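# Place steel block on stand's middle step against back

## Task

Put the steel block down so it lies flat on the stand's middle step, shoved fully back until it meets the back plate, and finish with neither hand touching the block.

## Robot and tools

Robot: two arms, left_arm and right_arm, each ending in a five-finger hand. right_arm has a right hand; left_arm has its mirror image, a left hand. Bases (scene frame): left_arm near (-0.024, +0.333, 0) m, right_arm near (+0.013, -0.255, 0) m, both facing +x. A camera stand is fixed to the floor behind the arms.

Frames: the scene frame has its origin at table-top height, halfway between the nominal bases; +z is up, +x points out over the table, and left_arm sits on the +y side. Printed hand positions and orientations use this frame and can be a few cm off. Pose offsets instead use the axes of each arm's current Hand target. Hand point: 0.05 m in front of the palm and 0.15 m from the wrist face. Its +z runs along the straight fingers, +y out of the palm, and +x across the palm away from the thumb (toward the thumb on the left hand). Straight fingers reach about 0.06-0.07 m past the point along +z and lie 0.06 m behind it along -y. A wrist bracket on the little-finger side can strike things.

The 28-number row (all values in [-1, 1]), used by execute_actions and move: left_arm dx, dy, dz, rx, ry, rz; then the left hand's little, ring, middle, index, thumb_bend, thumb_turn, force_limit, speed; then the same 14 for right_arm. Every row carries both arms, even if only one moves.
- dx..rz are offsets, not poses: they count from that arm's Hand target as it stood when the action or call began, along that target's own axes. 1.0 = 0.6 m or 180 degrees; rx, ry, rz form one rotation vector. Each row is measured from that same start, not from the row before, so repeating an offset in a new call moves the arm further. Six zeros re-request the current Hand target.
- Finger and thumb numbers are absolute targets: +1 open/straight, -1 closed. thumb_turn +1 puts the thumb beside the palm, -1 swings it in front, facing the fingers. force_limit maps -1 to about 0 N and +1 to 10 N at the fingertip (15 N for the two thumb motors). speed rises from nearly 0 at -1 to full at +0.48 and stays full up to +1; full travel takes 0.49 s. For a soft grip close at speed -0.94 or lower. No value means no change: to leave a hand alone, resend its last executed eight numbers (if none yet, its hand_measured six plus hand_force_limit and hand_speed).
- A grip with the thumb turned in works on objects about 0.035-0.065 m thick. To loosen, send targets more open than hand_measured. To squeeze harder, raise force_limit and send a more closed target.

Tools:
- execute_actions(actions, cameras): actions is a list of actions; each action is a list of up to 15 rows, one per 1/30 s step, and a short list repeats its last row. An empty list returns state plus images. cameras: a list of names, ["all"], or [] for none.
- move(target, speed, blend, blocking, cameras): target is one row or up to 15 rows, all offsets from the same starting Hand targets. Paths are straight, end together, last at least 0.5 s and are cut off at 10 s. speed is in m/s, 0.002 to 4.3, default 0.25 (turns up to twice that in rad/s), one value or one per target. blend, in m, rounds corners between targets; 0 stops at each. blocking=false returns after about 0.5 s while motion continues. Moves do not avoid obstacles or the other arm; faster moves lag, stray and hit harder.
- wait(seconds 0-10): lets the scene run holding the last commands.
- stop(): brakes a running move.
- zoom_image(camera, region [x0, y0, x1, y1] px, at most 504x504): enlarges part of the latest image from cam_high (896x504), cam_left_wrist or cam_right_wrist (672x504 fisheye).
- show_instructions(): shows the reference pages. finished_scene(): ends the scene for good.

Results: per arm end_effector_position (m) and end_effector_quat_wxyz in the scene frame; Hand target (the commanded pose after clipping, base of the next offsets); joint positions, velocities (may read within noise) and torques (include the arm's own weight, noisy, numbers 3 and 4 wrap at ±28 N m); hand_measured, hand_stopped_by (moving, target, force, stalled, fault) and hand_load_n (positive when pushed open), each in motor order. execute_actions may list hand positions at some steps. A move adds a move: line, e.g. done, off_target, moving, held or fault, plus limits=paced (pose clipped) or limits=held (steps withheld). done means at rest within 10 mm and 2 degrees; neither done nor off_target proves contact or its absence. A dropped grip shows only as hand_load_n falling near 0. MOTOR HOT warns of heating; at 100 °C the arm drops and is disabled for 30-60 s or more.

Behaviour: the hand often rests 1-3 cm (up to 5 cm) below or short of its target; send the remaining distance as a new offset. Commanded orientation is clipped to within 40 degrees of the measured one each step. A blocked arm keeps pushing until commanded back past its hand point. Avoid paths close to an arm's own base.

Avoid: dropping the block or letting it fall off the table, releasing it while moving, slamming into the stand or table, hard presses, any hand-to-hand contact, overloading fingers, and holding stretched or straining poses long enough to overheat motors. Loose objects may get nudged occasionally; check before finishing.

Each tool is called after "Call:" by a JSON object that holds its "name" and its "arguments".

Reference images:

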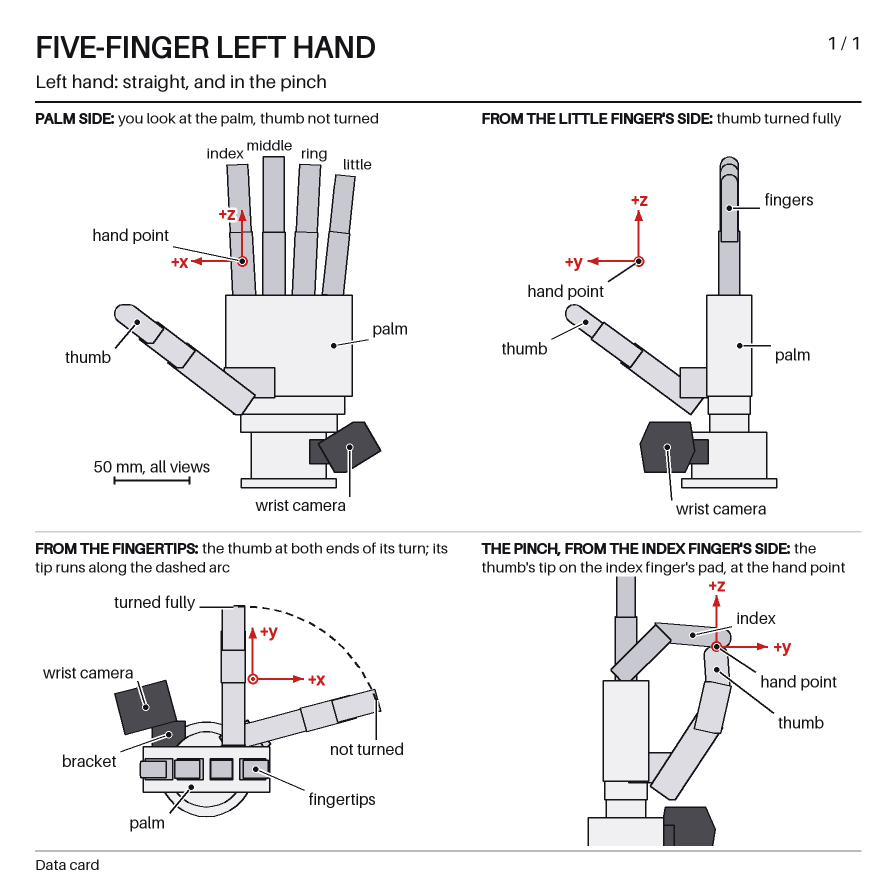

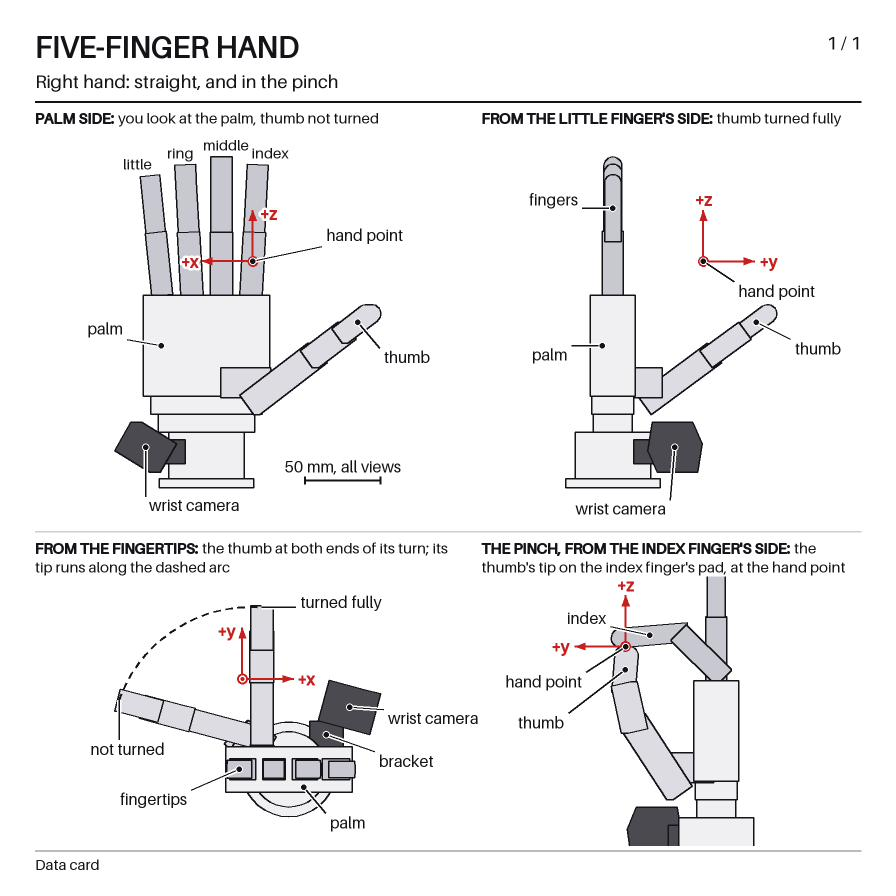

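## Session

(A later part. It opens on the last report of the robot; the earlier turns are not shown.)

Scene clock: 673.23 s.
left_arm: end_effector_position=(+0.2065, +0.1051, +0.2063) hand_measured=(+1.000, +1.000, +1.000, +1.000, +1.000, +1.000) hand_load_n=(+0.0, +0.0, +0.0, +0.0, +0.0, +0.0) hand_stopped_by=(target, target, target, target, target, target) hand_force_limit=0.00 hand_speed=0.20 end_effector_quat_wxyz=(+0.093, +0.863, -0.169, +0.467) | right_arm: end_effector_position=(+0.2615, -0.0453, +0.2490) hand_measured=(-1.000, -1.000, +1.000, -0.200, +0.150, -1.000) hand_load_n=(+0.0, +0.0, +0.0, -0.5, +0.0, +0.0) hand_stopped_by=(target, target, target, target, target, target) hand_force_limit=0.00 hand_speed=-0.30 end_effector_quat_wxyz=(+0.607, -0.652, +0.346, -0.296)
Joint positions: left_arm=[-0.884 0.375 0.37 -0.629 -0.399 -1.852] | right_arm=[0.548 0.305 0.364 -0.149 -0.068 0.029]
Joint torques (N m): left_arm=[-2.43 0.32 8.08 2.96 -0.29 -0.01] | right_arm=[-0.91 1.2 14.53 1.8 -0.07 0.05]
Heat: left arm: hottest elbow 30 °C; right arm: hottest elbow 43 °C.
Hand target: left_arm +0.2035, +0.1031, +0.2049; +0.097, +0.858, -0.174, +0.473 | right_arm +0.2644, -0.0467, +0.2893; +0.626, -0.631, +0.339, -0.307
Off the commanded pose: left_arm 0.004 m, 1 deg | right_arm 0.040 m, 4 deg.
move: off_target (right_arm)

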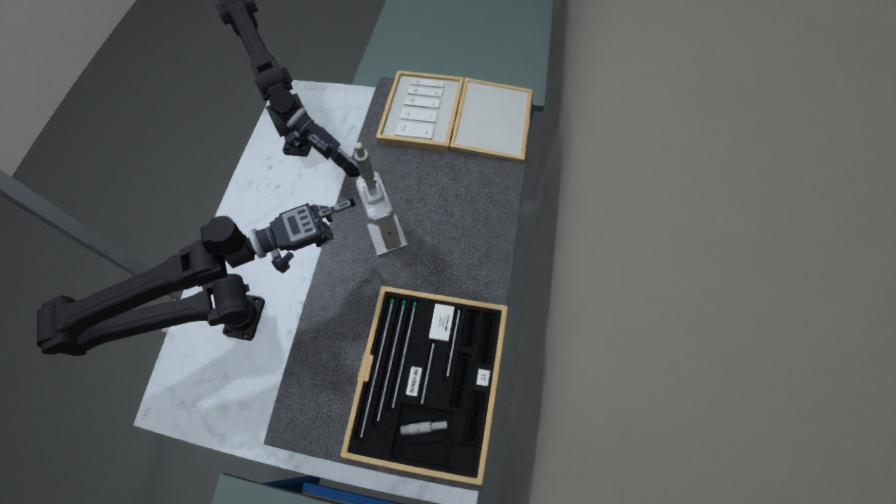

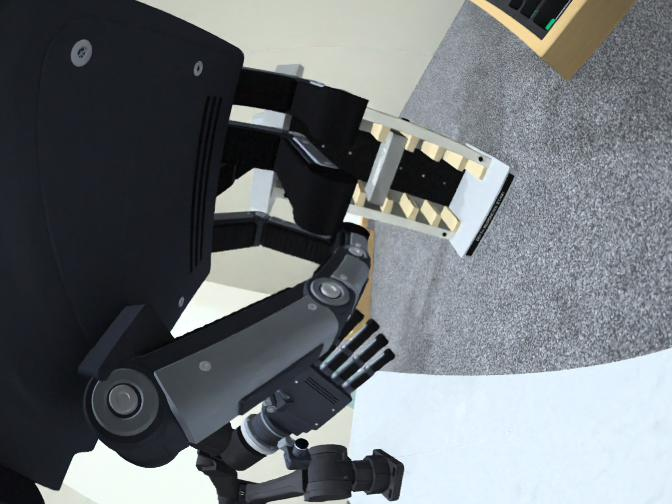

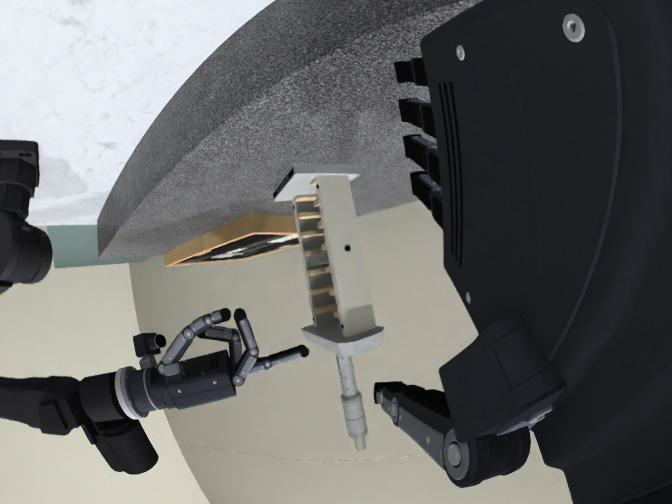

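Call:
{"name": "zoom_image", "arguments": {"camera": "cam_right_wrist", "region": [295, 235, 345, 285]}}

Scaled by 10.080 from the camera's 672x504 image, which has a finer 960x720 frame.

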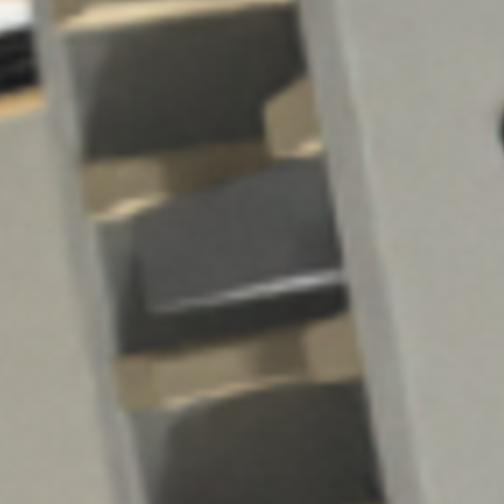

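Call:
{"name": "zoom_image", "arguments": {"camera": "cam_left_wrist", "region": [385, 120, 425, 160]}}

Call:
{"name": "zoom_image", "arguments": {"camera": "cam_left_wrist", "region": [360, 180, 400, 220]}}

Scaled by 12.600 from the camera's 672x504 image, which has a finer 960x720 frame.

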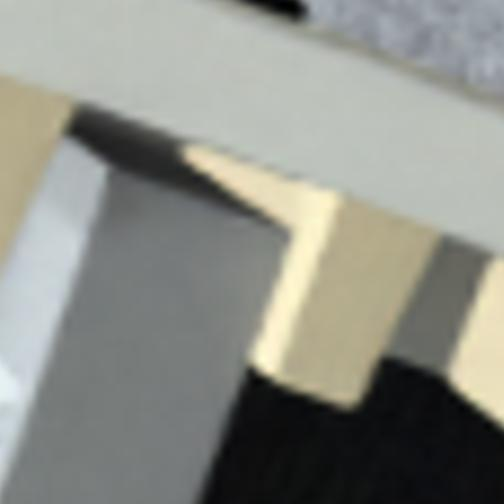

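Scaled by 12.600 from the camera's 672x504 image, which has a finer 960x720 frame.

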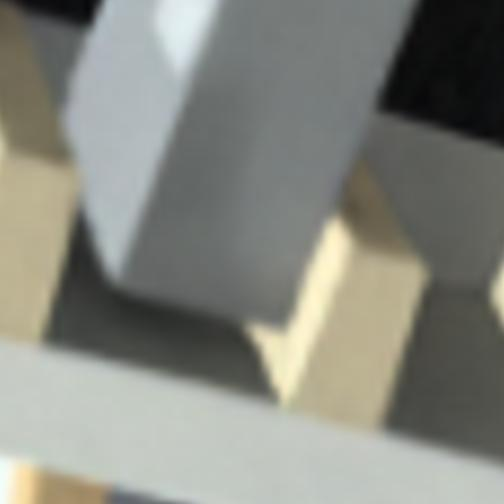

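Call:
{"name": "move", "arguments": {"target": [0,0,0,0,0,0,1,1,1,1,1,1,0,0.2,-0.0023,0.2317,0.0,0.0,0,0,-1,-1,1,-0.2,0.15,-1,0.0,-0.3], "speed": 0.15, "cameras": ["cam_right_wrist","cam_high"]}}

Call:
{"name": "zoom_image", "arguments": {"camera": "cam_right_wrist", "region": [250, 230, 340, 300]}}

Call:
{"name": "zoom_image", "arguments": {"camera": "cam_high", "region": [325, 195, 415, 265]}}

Scene clock: 684.73 s.
left_arm: end_effector_position=(+0.2065, +0.1051, +0.2063) hand_measured=(+1.000, +1.000, +1.000, +1.000, +1.000, +1.000) hand_load_n=(+0.0, +0.0, +0.0, +0.0, +0.0, -0.5) hand_stopped_by=(target, target, target, target, target, target) hand_force_limit=0.00 hand_speed=0.20 end_effector_quat_wxyz=(+0.093, +0.863, -0.169, +0.467) | right_arm: end_effector_position=(+0.2576, -0.0476, +0.1469) hand_measured=(-1.000, -1.000, +1.000, -0.200, +0.150, -1.000) hand_load_n=(+0.0, +0.0, +0.0, +0.0, +0.0, +0.0) hand_stopped_by=(target, target, target, target, target, target) hand_force_limit=0.00 hand_speed=-0.30 end_effector_quat_wxyz=(+0.621, -0.634, +0.341, -0.310)
Joint positions: left_arm=[-0.884 0.375 0.37 -0.629 -0.399 -1.852] | right_arm=[0.573 0.322 0.061 0.224 -0.028 0.029]
Joint torques (N m): left_arm=[-1.85 1.26 8.03 2.81 -0.28 0.01] | right_arm=[0.5 3.14 9.84 2.85 0.19 0.07]
Heat: left arm: hottest elbow 30 °C; right arm: hottest elbow 43 °C.
Hand target: left_arm +0.2035, +0.1031, +0.2049; +0.097, +0.858, -0.174, +0.473 | right_arm +0.2576, -0.0435, +0.1505; +0.626, -0.631, +0.339, -0.307
Off the commanded pose: left_arm 0.004 m, 1 deg | right_arm 0.005 m, 1 deg.
move: done
Images, in order (width x height): cam_high 896x504, cam_right_wrist 672x504.

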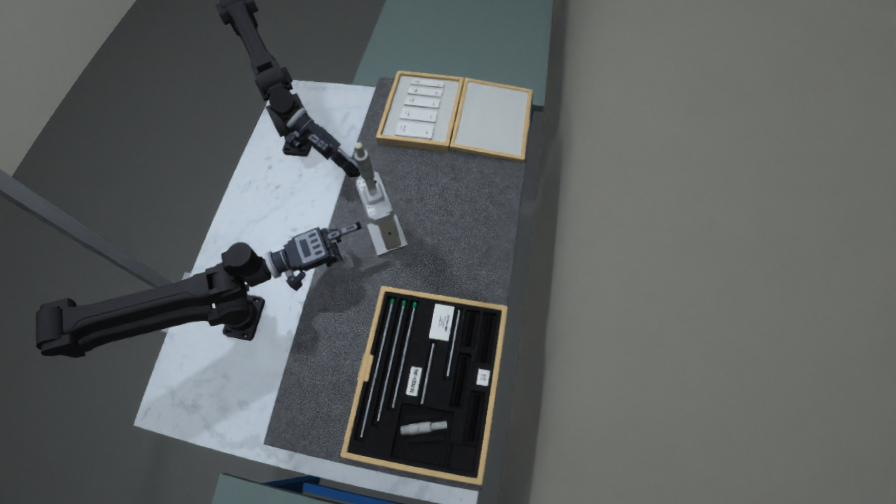

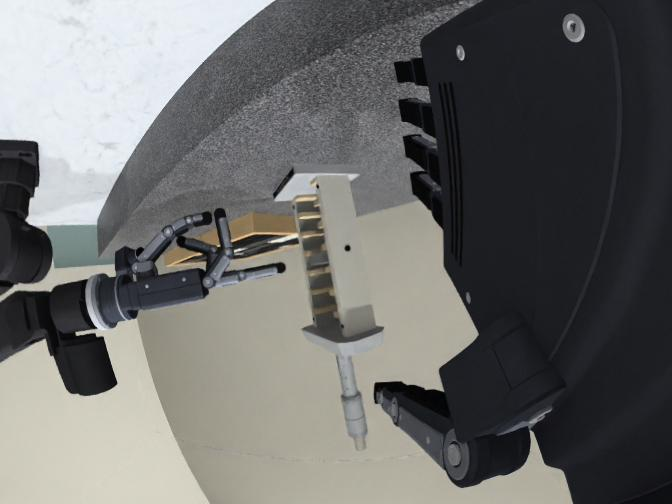

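Scaled by 5.600 from the camera's 672x504 image, which has a finer 960x720 frame.

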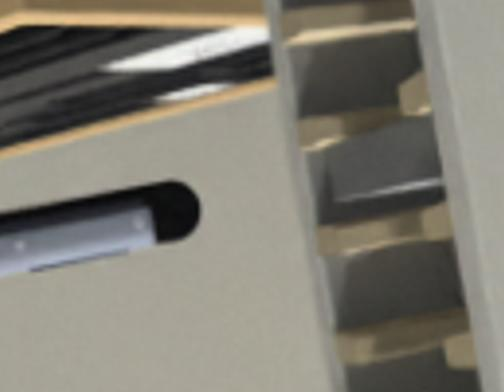

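Scaled by 5.600 from the camera's 896x504 image, which has a finer 1280x720 frame.

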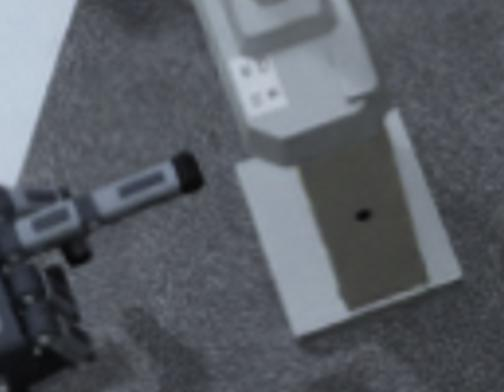

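Call:
{"name": "move", "arguments": {"target": [0,0,0,0,0,0,1,1,1,1,1,1,0,0.2,-0.0095,-0.0343,0.0492,0.0,0,0,-1,-1,1,-0.2,0.15,-1,0.0,-0.3], "speed": 0.08, "cameras": ["cam_right_wrist","cam_high"]}}

Call:
{"name": "zoom_image", "arguments": {"camera": "cam_right_wrist", "region": [250, 230, 340, 300]}}

Call:
{"name": "zoom_image", "arguments": {"camera": "cam_high", "region": [325, 195, 415, 265]}}

Scene clock: 687.23 s.
left_arm: end_effector_position=(+0.2065, +0.1051, +0.2063) hand_measured=(+1.000, +1.000, +1.000, +1.000, +1.000, +1.000) hand_load_n=(+0.0, +0.0, +0.0, +0.0, +0.0, +0.0) hand_stopped_by=(target, target, target, target, target, target) hand_force_limit=0.00 hand_speed=0.20 end_effector_quat_wxyz=(+0.093, +0.863, -0.169, +0.467) | right_arm: end_effector_position=(+0.2654, -0.0370, +0.1333) hand_measured=(-1.000, -1.000, +1.000, -0.200, +0.150, -1.000) hand_load_n=(+0.0, +0.0, +0.0, +0.0, +0.0, +0.0) hand_stopped_by=(target, target, target, target, target, target) hand_force_limit=0.00 hand_speed=-0.30 end_effector_quat_wxyz=(+0.602, -0.652, +0.349, -0.301)
Joint positions: left_arm=[-0.884 0.375 0.37 -0.629 -0.399 -1.852] | right_arm=[0.605 0.486 0.083 0.31 0.004 0.029]
Joint torques (N m): left_arm=[-3.19 0.03 7.99 3.02 -0.27 0] | right_arm=[0.62 2.2 13.86 2.67 0.18 0.08]
Heat: left arm: hottest elbow 30 °C; right arm: hottest elbow 43 °C.
Hand target: left_arm +0.2035, +0.1031, +0.2049; +0.097, +0.858, -0.174, +0.473 | right_arm +0.2791, -0.0220, +0.1705; +0.626, -0.631, +0.339, -0.307
Off the commanded pose: left_arm 0.004 m, 1 deg | right_arm 0.042 m, 4 deg.
move: off_target (right_arm)
Images, in order (width x height): cam_high 896x504, cam_right_wrist 672x504.

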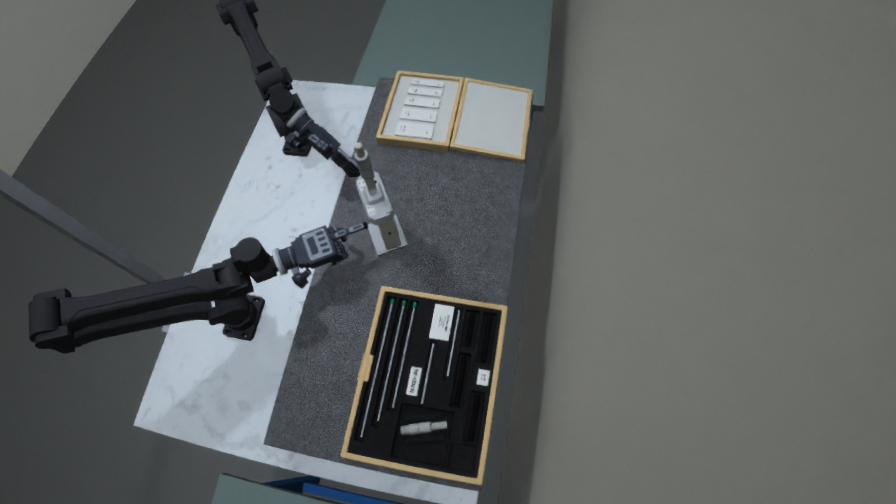

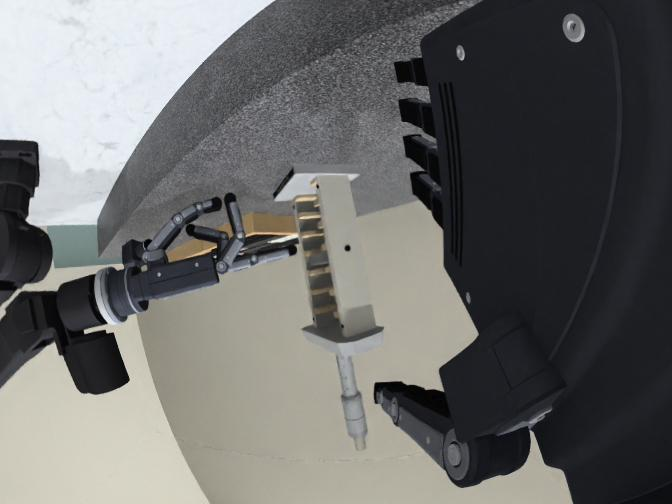

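Scaled by 5.600 from the camera's 672x504 image, which has a finer 960x720 frame.

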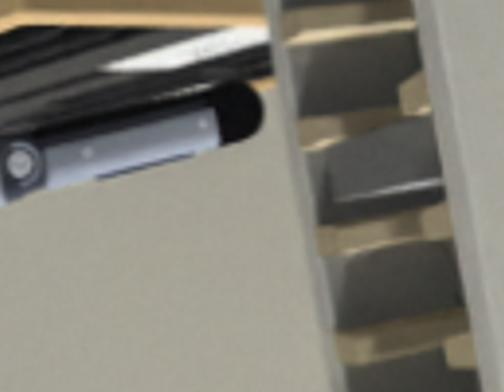

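Scaled by 5.600 from the camera's 896x504 image, which has a finer 1280x720 frame.

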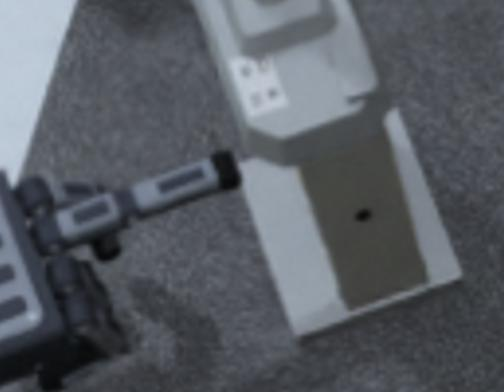

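Call:
{"name": "move", "arguments": {"target": [0,0,0,0,0,0,1,1,1,1,1,1,0,0.2,-0.003,-0.03,0.005,0.004,0,0,-1,-1,1,-0.2,0.15,-1,0.0,-0.3], "speed": 0.08, "cameras": ["cam_right_wrist"]}}

Call:
{"name": "zoom_image", "arguments": {"camera": "cam_right_wrist", "region": [250, 230, 340, 300]}}

Scene clock: 688.67 s.
left_arm: end_effector_position=(+0.2065, +0.1051, +0.2063) hand_measured=(+1.000, +1.000, +1.000, +1.000, +1.000, +1.000) hand_load_n=(+0.0, +0.0, +0.0, +0.0, +0.0, +0.0) hand_stopped_by=(target, target, target, target, target, target) hand_force_limit=0.00 hand_speed=0.20 end_effector_quat_wxyz=(+0.093, +0.863, -0.169, +0.467) | right_arm: end_effector_position=(+0.2713, -0.0313, +0.1554) hand_measured=(-1.000, -1.000, +1.000, -0.200, +0.150, -1.000) hand_load_n=(+0.0, +0.0, +0.0, +0.0, +0.0, +0.0) hand_stopped_by=(target, target, target, target, target, target) hand_force_limit=0.00 hand_speed=-0.30 end_effector_quat_wxyz=(+0.612, -0.642, +0.344, -0.307)
Joint positions: left_arm=[-0.884 0.375 0.37 -0.629 -0.399 -1.852] | right_arm=[0.613 0.486 0.121 0.302 0.013 0.029]
Joint torques (N m): left_arm=[-2.9 0.73 8.09 2.8 -0.32 0.04] | right_arm=[0.44 1.96 13.93 1.91 0.17 0.09]
Heat: left arm: hottest elbow 30 °C; right arm: hottest elbow 43 °C.
Hand target: left_arm +0.2035, +0.1031, +0.2049; +0.097, +0.858, -0.174, +0.473 | right_arm +0.2813, -0.0190, +0.1885; +0.630, -0.627, +0.337, -0.309
Off the commanded pose: left_arm 0.004 m, 1 deg | right_arm 0.037 m, 3 deg.
move: off_target (right_arm)
Images, in order (width x height): cam_right_wrist 672x504.

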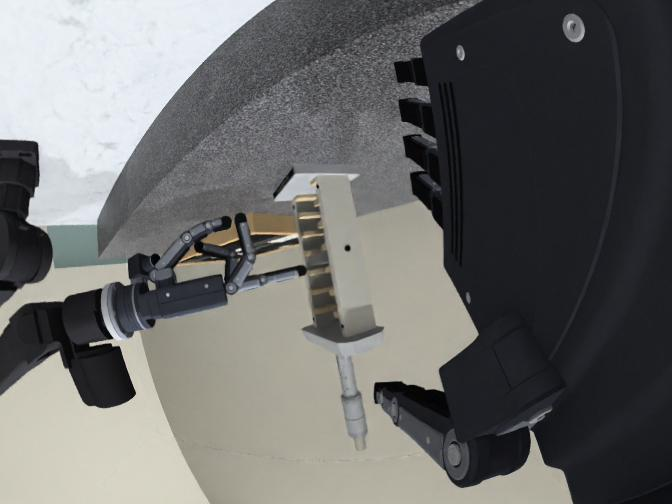

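Scaled by 5.600 from the camera's 672x504 image, which has a finer 960x720 frame.

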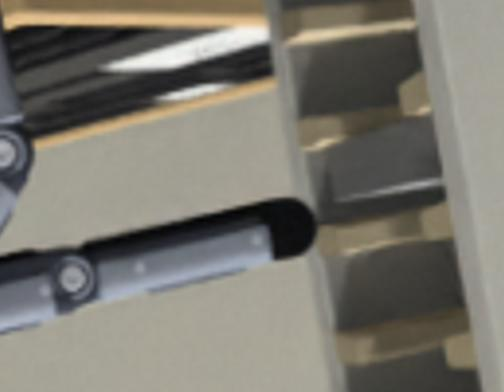

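Call:
{"name": "move", "arguments": {"target": [0,0,0,0,0,0,1,1,1,1,1,1,0,0.2,-0.002,0.008,0.012,-0.002,0,0,-1,-1,1,-0.2,0.15,-1,0.0,-0.3], "speed": 0.08, "cameras": ["cam_right_wrist"]}}

Call:
{"name": "zoom_image", "arguments": {"camera": "cam_right_wrist", "region": [250, 230, 340, 300]}}

Scene clock: 690.43 s.
left_arm: end_effector_position=(+0.2065, +0.1051, +0.2063) hand_measured=(+1.000, +1.000, +1.000, +1.000, +1.000, +1.000) hand_load_n=(+0.0, +0.0, +0.0, +0.5, -0.5, +0.0) hand_stopped_by=(target, target, target, target, target, target) hand_force_limit=0.00 hand_speed=0.20 end_effector_quat_wxyz=(+0.093, +0.863, -0.169, +0.467) | right_arm: end_effector_position=(+0.2729, -0.0290, +0.1457) hand_measured=(-1.000, -1.000, +1.000, -0.200, +0.150, -1.000) hand_load_n=(+0.0, +0.0, +0.0, +0.0, +0.0, +0.0) hand_stopped_by=(target, target, target, target, target, target) hand_force_limit=0.00 hand_speed=-0.30 end_effector_quat_wxyz=(+0.603, -0.650, +0.348, -0.303)
Joint positions: left_arm=[-0.884 0.375 0.37 -0.629 -0.399 -1.852] | right_arm=[0.62 0.533 0.121 0.323 0.019 0.029]
Joint torques (N m): left_arm=[-3.02 0.44 8.01 2.89 -0.29 0] | right_arm=[0.62 1.85 13.87 2.81 0.19 0.08]
Heat: left arm: hottest elbow 30 °C; right arm: hottest elbow 43 °C.
Hand target: left_arm +0.2035, +0.1031, +0.2049; +0.097, +0.858, -0.174, +0.473 | right_arm +0.2864, -0.0138, +0.1836; +0.628, -0.629, +0.338, -0.308
Off the commanded pose: left_arm 0.004 m, 1 deg | right_arm 0.043 m, 4 deg.
move: off_target (right_arm)
Images, in order (width x height): cam_right_wrist 672x504.

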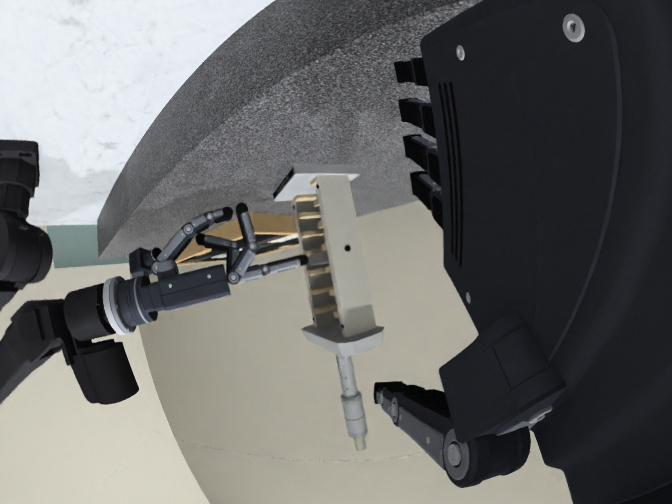

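Scaled by 5.600 from the camera's 672x504 image, which has a finer 960x720 frame.

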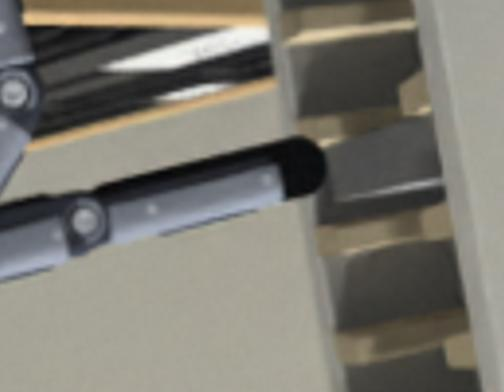

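Call:
{"name": "move", "arguments": {"target": [0,0,0,0,0,0,1,1,1,1,1,1,0,0.2,0.001,-0.006,0.030,0,0,0,-1,-1,1,-0.2,0.15,-1,0.0,-0.3], "speed": 0.05, "cameras": ["cam_right_wrist","cam_high"]}}

Call:
{"name": "zoom_image", "arguments": {"camera": "cam_right_wrist", "region": [290, 230, 350, 280]}}

Call:
{"name": "zoom_image", "arguments": {"camera": "cam_high", "region": [325, 195, 415, 265]}}

Scene clock: 692.43 s.
left_arm: end_effector_position=(+0.2065, +0.1051, +0.2063) hand_measured=(+1.000, +1.000, +1.000, +1.000, +1.000, +1.000) hand_load_n=(+0.0, +0.0, +0.0, +0.0, +0.0, +0.0) hand_stopped_by=(target, target, target, target, target, target) hand_force_limit=0.00 hand_speed=0.20 end_effector_quat_wxyz=(+0.093, +0.863, -0.169, +0.467) | right_arm: end_effector_position=(+0.2870, -0.0183, +0.1504) hand_measured=(-1.000, -1.000, +1.000, -0.200, +0.150, -1.000) hand_load_n=(+0.0, +0.0, -0.5, +0.0, +0.0, +0.0) hand_stopped_by=(target, target, target, target, target, target) hand_force_limit=0.00 hand_speed=-0.30 end_effector_quat_wxyz=(+0.604, -0.651, +0.348, -0.302)
Joint positions: left_arm=[-0.884 0.375 0.37 -0.629 -0.399 -1.852] | right_arm=[0.62 0.649 0.158 0.403 0.018 0.029]
Joint torques (N m): left_arm=[-2.49 0.62 8.06 2.78 -0.31 0] | right_arm=[0.15 1.14 13.44 2.88 0.02 0.08]
Heat: left arm: hottest elbow 31 °C; right arm: hottest elbow 43 °C.
Hand target: left_arm +0.2035, +0.1031, +0.2049; +0.097, +0.858, -0.174, +0.473 | right_arm +0.3014, -0.0039, +0.1866; +0.628, -0.629, +0.338, -0.308
Off the commanded pose: left_arm 0.004 m, 1 deg | right_arm 0.042 m, 4 deg.
move: off_target (right_arm)
Images, in order (width x height): cam_high 896x504, cam_right_wrist 672x504.

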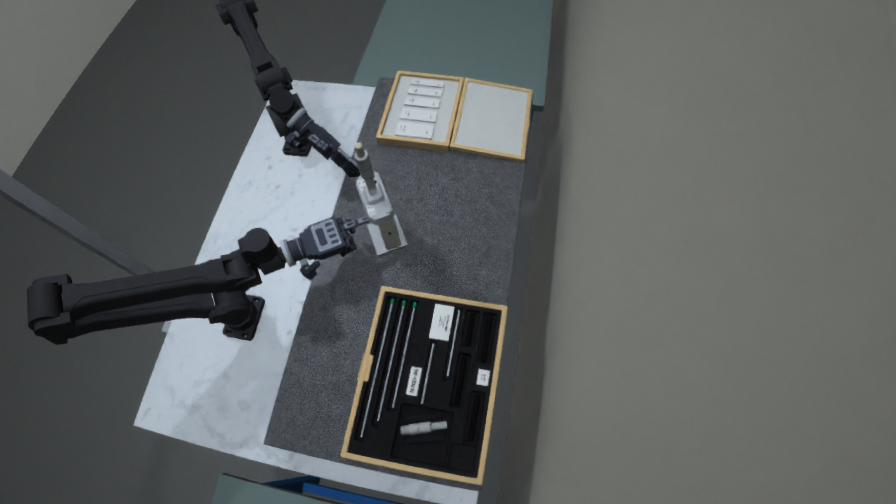

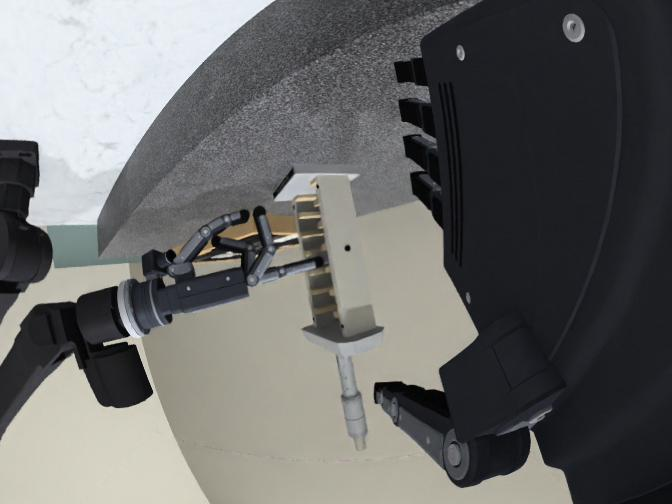

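Scaled by 8.400 from the camera's 672x504 image, which has a finer 960x720 frame.

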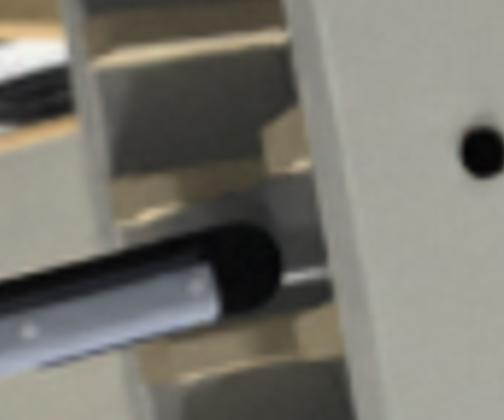

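Scaled by 5.600 from the camera's 896x504 image, which has a finer 1280x720 frame.

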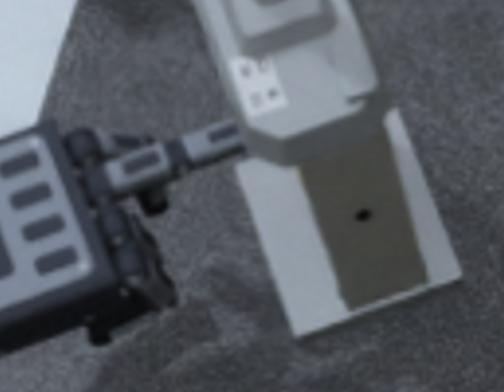

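Call:
{"name": "move", "arguments": {"target": [0,0,0,0,0,0,1,1,1,1,1,1,0,0.2,0,0.0,0.010,0,0,0,-1,-1,1,-0.2,0.15,-1,0.0,-0.3], "speed": 0.04, "cameras": ["cam_right_wrist","cam_high"]}}

Call:
{"name": "zoom_image", "arguments": {"camera": "cam_right_wrist", "region": [290, 230, 350, 280]}}

Scene clock: 695.10 s.
left_arm: end_effector_position=(+0.2065, +0.1051, +0.2063) hand_measured=(+1.000, +1.000, +1.000, +1.000, +1.000, +1.000) hand_load_n=(+0.0, +0.0, +0.0, +0.0, +0.0, +0.0) hand_stopped_by=(target, target, target, target, target, target) hand_force_limit=0.00 hand_speed=0.20 end_effector_quat_wxyz=(+0.093, +0.863, -0.169, +0.467) | right_arm: end_effector_position=(+0.2887, -0.0170, +0.1504) hand_measured=(-1.000, -1.000, +1.000, -0.200, +0.150, -1.000) hand_load_n=(+0.0, +0.0, +0.0, +0.0, +0.0, +0.0) hand_stopped_by=(target, target, target, target, target, target) hand_force_limit=0.00 hand_speed=-0.30 end_effector_quat_wxyz=(+0.606, -0.649, +0.347, -0.303)
Joint positions: left_arm=[-0.884 0.375 0.37 -0.629 -0.399 -1.852] | right_arm=[0.62 0.666 0.158 0.426 0.018 0.029]
Joint torques (N m): left_arm=[-2.55 1.14 8.09 2.97 -0.29 0] | right_arm=[0.21 2.02 14.01 2.88 -0.02 0.08]
Heat: left arm: hottest elbow 31 °C; right arm: hottest elbow 43 °C.
Hand target: left_arm +0.2035, +0.1031, +0.2049; +0.097, +0.858, -0.174, +0.473 | right_arm +0.3063, -0.0004, +0.1865; +0.628, -0.629, +0.338, -0.308
Off the commanded pose: left_arm 0.004 m, 1 deg | right_arm 0.043 m, 4 deg.
move: off_target (right_arm)
Images, in order (width x height): cam_high 896x504, cam_right_wrist 672x504.

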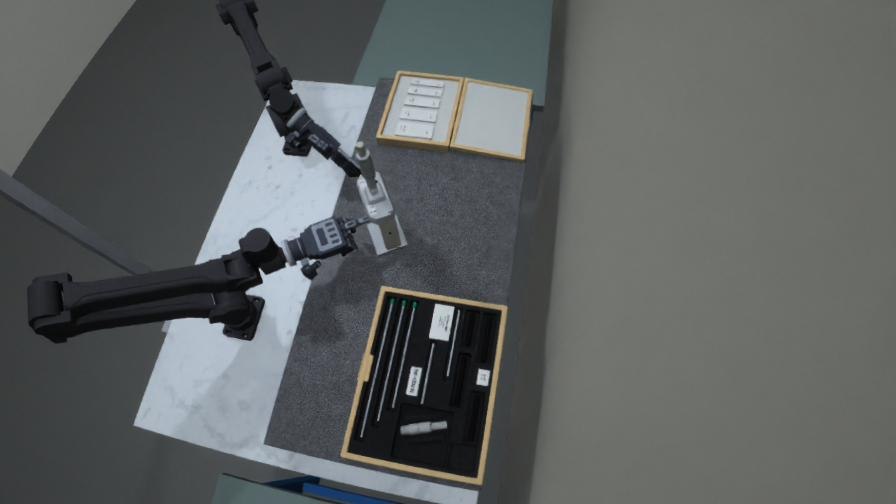

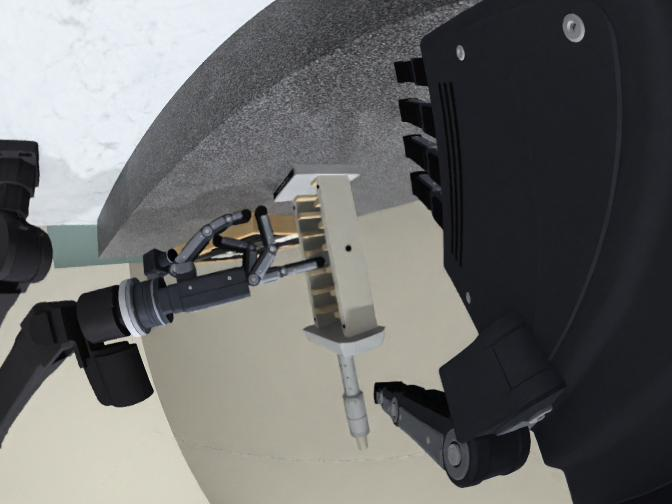

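Scaled by 8.400 from the camera's 672x504 image, which has a finer 960x720 frame.

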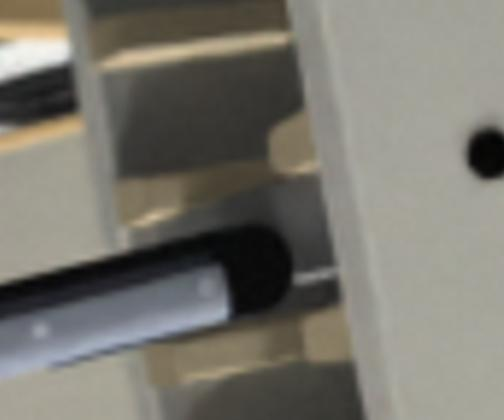

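Call:
{"name": "move", "arguments": {"target": [0,0,0,0,0,0,1,1,1,1,1,1,0,0.2,0,0.0,0.0,0,0,0,-1,-1,0.7,-0.2,0.15,-1,0.0,-0.5], "speed": 0.04, "cameras": ["cam_right_wrist"]}}

Call:
{"name": "zoom_image", "arguments": {"camera": "cam_right_wrist", "region": [290, 230, 350, 280]}}

Scene clock: 696.97 s.
left_arm: end_effector_position=(+0.2065, +0.1051, +0.2063) hand_measured=(+1.000, +1.000, +1.000, +1.000, +1.000, +1.000) hand_load_n=(+0.0, +0.0, +0.0, +0.0, -0.5, -0.5) hand_stopped_by=(target, target, target, target, target, target) hand_force_limit=0.00 hand_speed=0.20 end_effector_quat_wxyz=(+0.093, +0.863, -0.169, +0.467) | right_arm: end_effector_position=(+0.2961, -0.0118, +0.1718) hand_measured=(-1.000, -1.000, +0.700, -0.200, +0.150, -1.000) hand_load_n=(+0.5, +0.0, -1.0, -0.5, +0.0, +0.0) hand_stopped_by=(target, target, target, target, target, target) hand_force_limit=0.00 hand_speed=-0.50 end_effector_quat_wxyz=(+0.623, -0.633, +0.339, -0.312)
Joint positions: left_arm=[-0.884 0.375 0.37 -0.629 -0.399 -1.852] | right_arm=[0.62 0.673 0.181 0.461 0.019 0.029]
Joint torques (N m): left_arm=[-2.43 0.44 8.24 2.77 -0.29 -0.01] | right_arm=[0.21 2.78 12.52 1.98 0.04 0.07]
Heat: left arm: hottest elbow 31 °C; right arm: hottest elbow 43 °C.
Hand target: left_arm +0.2035, +0.1031, +0.2049; +0.097, +0.858, -0.174, +0.473 | right_arm +0.3063, -0.0004, +0.1866; +0.628, -0.629, +0.338, -0.308
Off the commanded pose: left_arm 0.004 m, 1 deg | right_arm 0.021 m, 1 deg.
move: off_target (right_arm)
Images, in order (width x height): cam_right_wrist 672x504.

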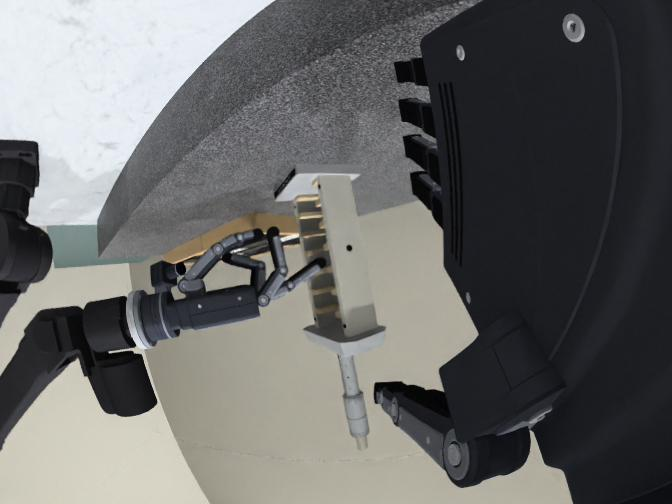

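Scaled by 8.400 from the camera's 672x504 image, which has a finer 960x720 frame.

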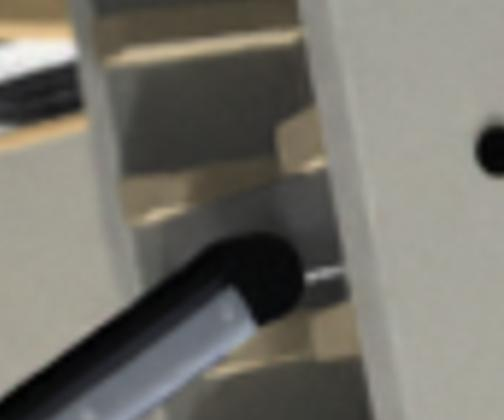

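Call:
{"name": "move", "arguments": {"target": [0,0,0,0,0,0,1,1,1,1,1,1,0,0.2,0,0.015,-0.07,0,0,0,-1,-1,0.7,-0.2,0.15,-1,0.0,-0.5], "speed": 0.05, "cameras": ["cam_right_wrist","cam_left_wrist"]}}

Call:
{"name": "zoom_image", "arguments": {"camera": "cam_right_wrist", "region": [290, 230, 350, 280]}}

Scene clock: 699.07 s.
left_arm: end_effector_position=(+0.2065, +0.1051, +0.2063) hand_measured=(+1.000, +1.000, +1.000, +1.000, +1.000, +1.000) hand_load_n=(+0.0, +0.0, -0.5, +0.0, +0.0, +0.0) hand_stopped_by=(target, target, target, target, target, target) hand_force_limit=0.00 hand_speed=0.20 end_effector_quat_wxyz=(+0.093, +0.863, -0.169, +0.467) | right_arm: end_effector_position=(+0.2746, -0.0272, +0.1743) hand_measured=(-1.000, -1.000, +0.700, -0.200, +0.150, -1.000) hand_load_n=(+0.0, +0.0, +0.0, +0.0, +0.0, +0.0) hand_stopped_by=(target, target, target, target, target, target) hand_force_limit=0.00 hand_speed=-0.50 end_effector_quat_wxyz=(+0.623, -0.632, +0.339, -0.312)
Joint positions: left_arm=[-0.884 0.375 0.37 -0.629 -0.399 -1.852] | right_arm=[0.623 0.478 0.148 0.303 0.023 0.029]
Joint torques (N m): left_arm=[-2.43 0.38 7.99 2.85 -0.3 0.01] | right_arm=[0.62 0.32 9.72 1.59 0.18 0.08]
Heat: left arm: hottest elbow 31 °C; right arm: hottest elbow 43 °C.
Hand target: left_arm +0.2035, +0.1031, +0.2049; +0.097, +0.858, -0.174, +0.473 | right_arm +0.2718, -0.0246, +0.1785; +0.628, -0.629, +0.338, -0.308
Off the commanded pose: left_arm 0.004 m, 1 deg | right_arm 0.006 m, 1 deg.
move: done
Images, in order (width x height): cam_left_wrist 672x504, cam_right_wrist 672x504.

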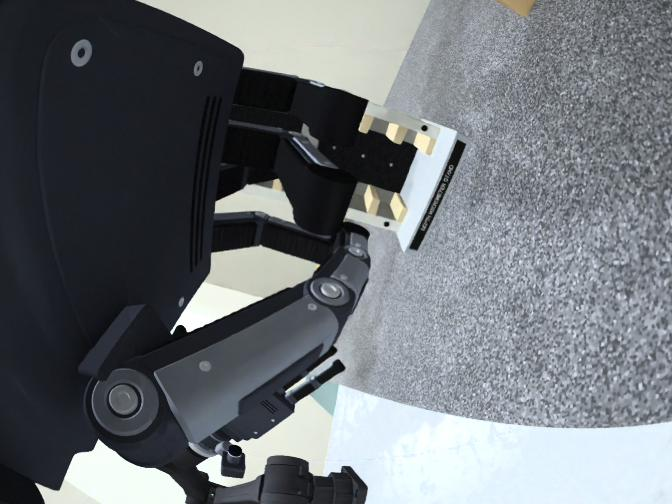

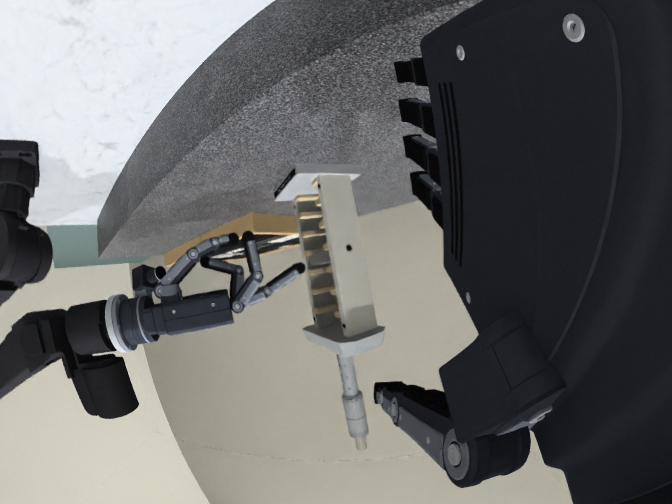

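Scaled by 8.400 from the camera's 672x504 image, which has a finer 960x720 frame.

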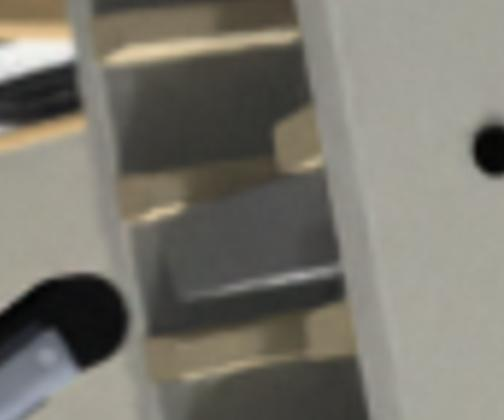

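Call:
{"name": "move", "arguments": {"target": [0,0,0,0,0,0,1,1,1,1,1,1,0,0.2,0.0158,-0.1843,-0.0363,0,0,0,-1,-1,0.7,-0.2,0.15,-1,0.0,-0.5], "speed": 0.15, "cameras": ["all"]}}

Call:
{"name": "zoom_image", "arguments": {"camera": "cam_left_wrist", "region": [355, 110, 435, 220]}}

Scene clock: 701.23 s.
left_arm: end_effector_position=(+0.2065, +0.1051, +0.2063) hand_measured=(+1.000, +1.000, +1.000, +1.000, +1.000, +1.000) hand_load_n=(+0.0, +0.0, +0.0, -0.5, +0.0, +0.0) hand_stopped_by=(target, target, target, target, target, target) hand_force_limit=0.00 hand_speed=0.20 end_effector_quat_wxyz=(+0.093, +0.863, -0.169, +0.467) | right_arm: end_effector_position=(+0.2610, -0.0456, +0.2486) hand_measured=(-1.000, -1.000, +0.700, -0.200, +0.150, -1.000) hand_load_n=(+0.0, +0.0, +0.0, +0.0, +0.0, +0.0) hand_stopped_by=(target, target, target, target, target, target) hand_force_limit=0.00 hand_speed=-0.50 end_effector_quat_wxyz=(+0.609, -0.650, +0.345, -0.297)
Joint positions: left_arm=[-0.884 0.375 0.37 -0.629 -0.399 -1.852] | right_arm=[0.548 0.299 0.359 -0.143 -0.068 0.029]
Joint torques (N m): left_arm=[-2.73 0.85 8.03 2.95 -0.32 -0.01] | right_arm=[-0.91 1.26 14.56 1.68 -0.08 0.05]
Heat: left arm: hottest elbow 31 °C; right arm: hottest elbow 43 °C.
Hand target: left_arm +0.2035, +0.1031, +0.2049; +0.097, +0.858, -0.174, +0.473 | right_arm +0.2638, -0.0470, +0.2890; +0.628, -0.629, +0.338, -0.308
Off the commanded pose: left_arm 0.004 m, 1 deg | right_arm 0.041 m, 4 deg.
move: off_target (right_arm)

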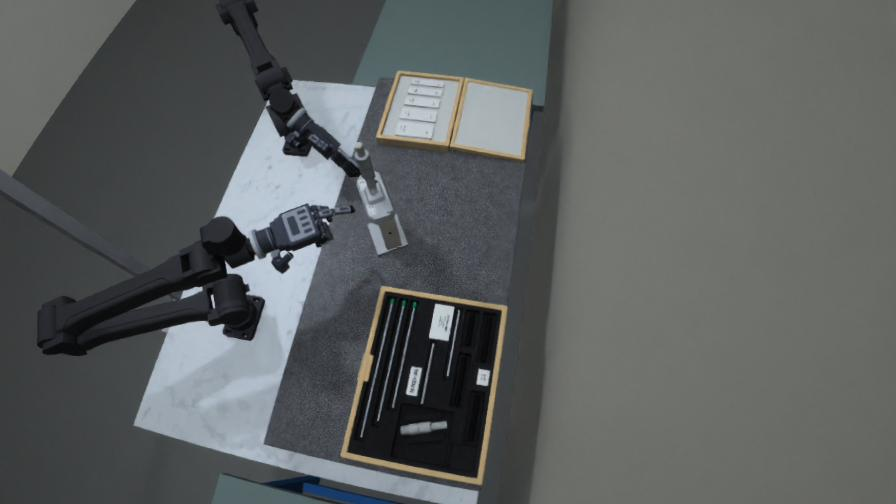

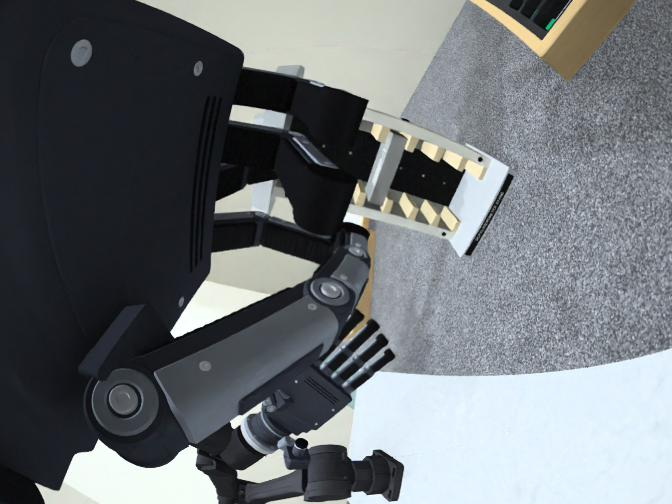

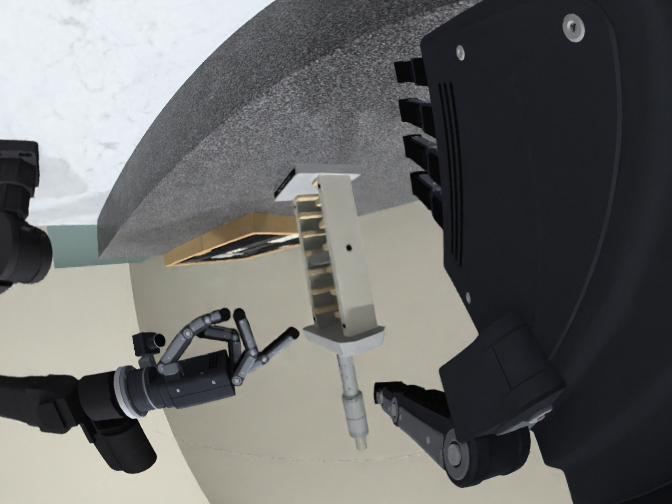

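Scaled by 4.582 from the camera's 672x504 image, which has a finer 960x720 frame.

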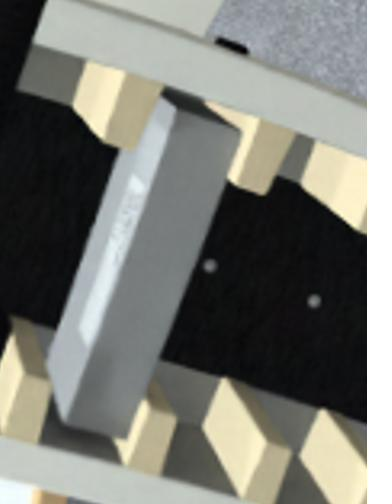

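Call:
{"name": "zoom_image", "arguments": {"camera": "cam_left_wrist", "region": [385, 120, 425, 160]}}

Call:
{"name": "zoom_image", "arguments": {"camera": "cam_left_wrist", "region": [360, 180, 400, 220]}}

Scaled by 12.600 from the camera's 672x504 image, which has a finer 960x720 frame.

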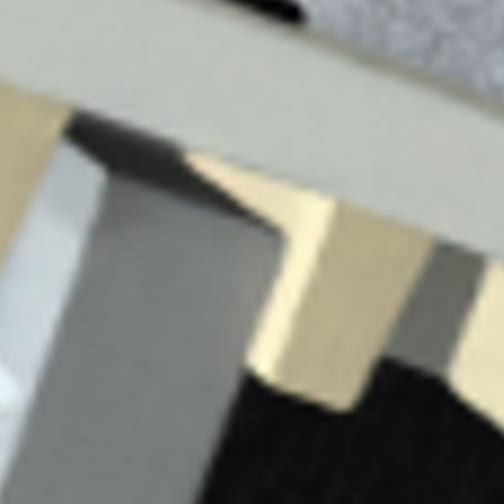

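Scaled by 12.600 from the camera's 672x504 image, which has a finer 960x720 frame.

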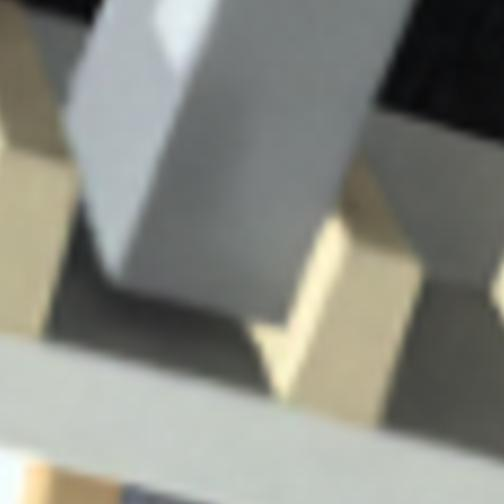

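Call:
{"name": "finished_scene", "arguments": {}}

The scene is finished: the task was done.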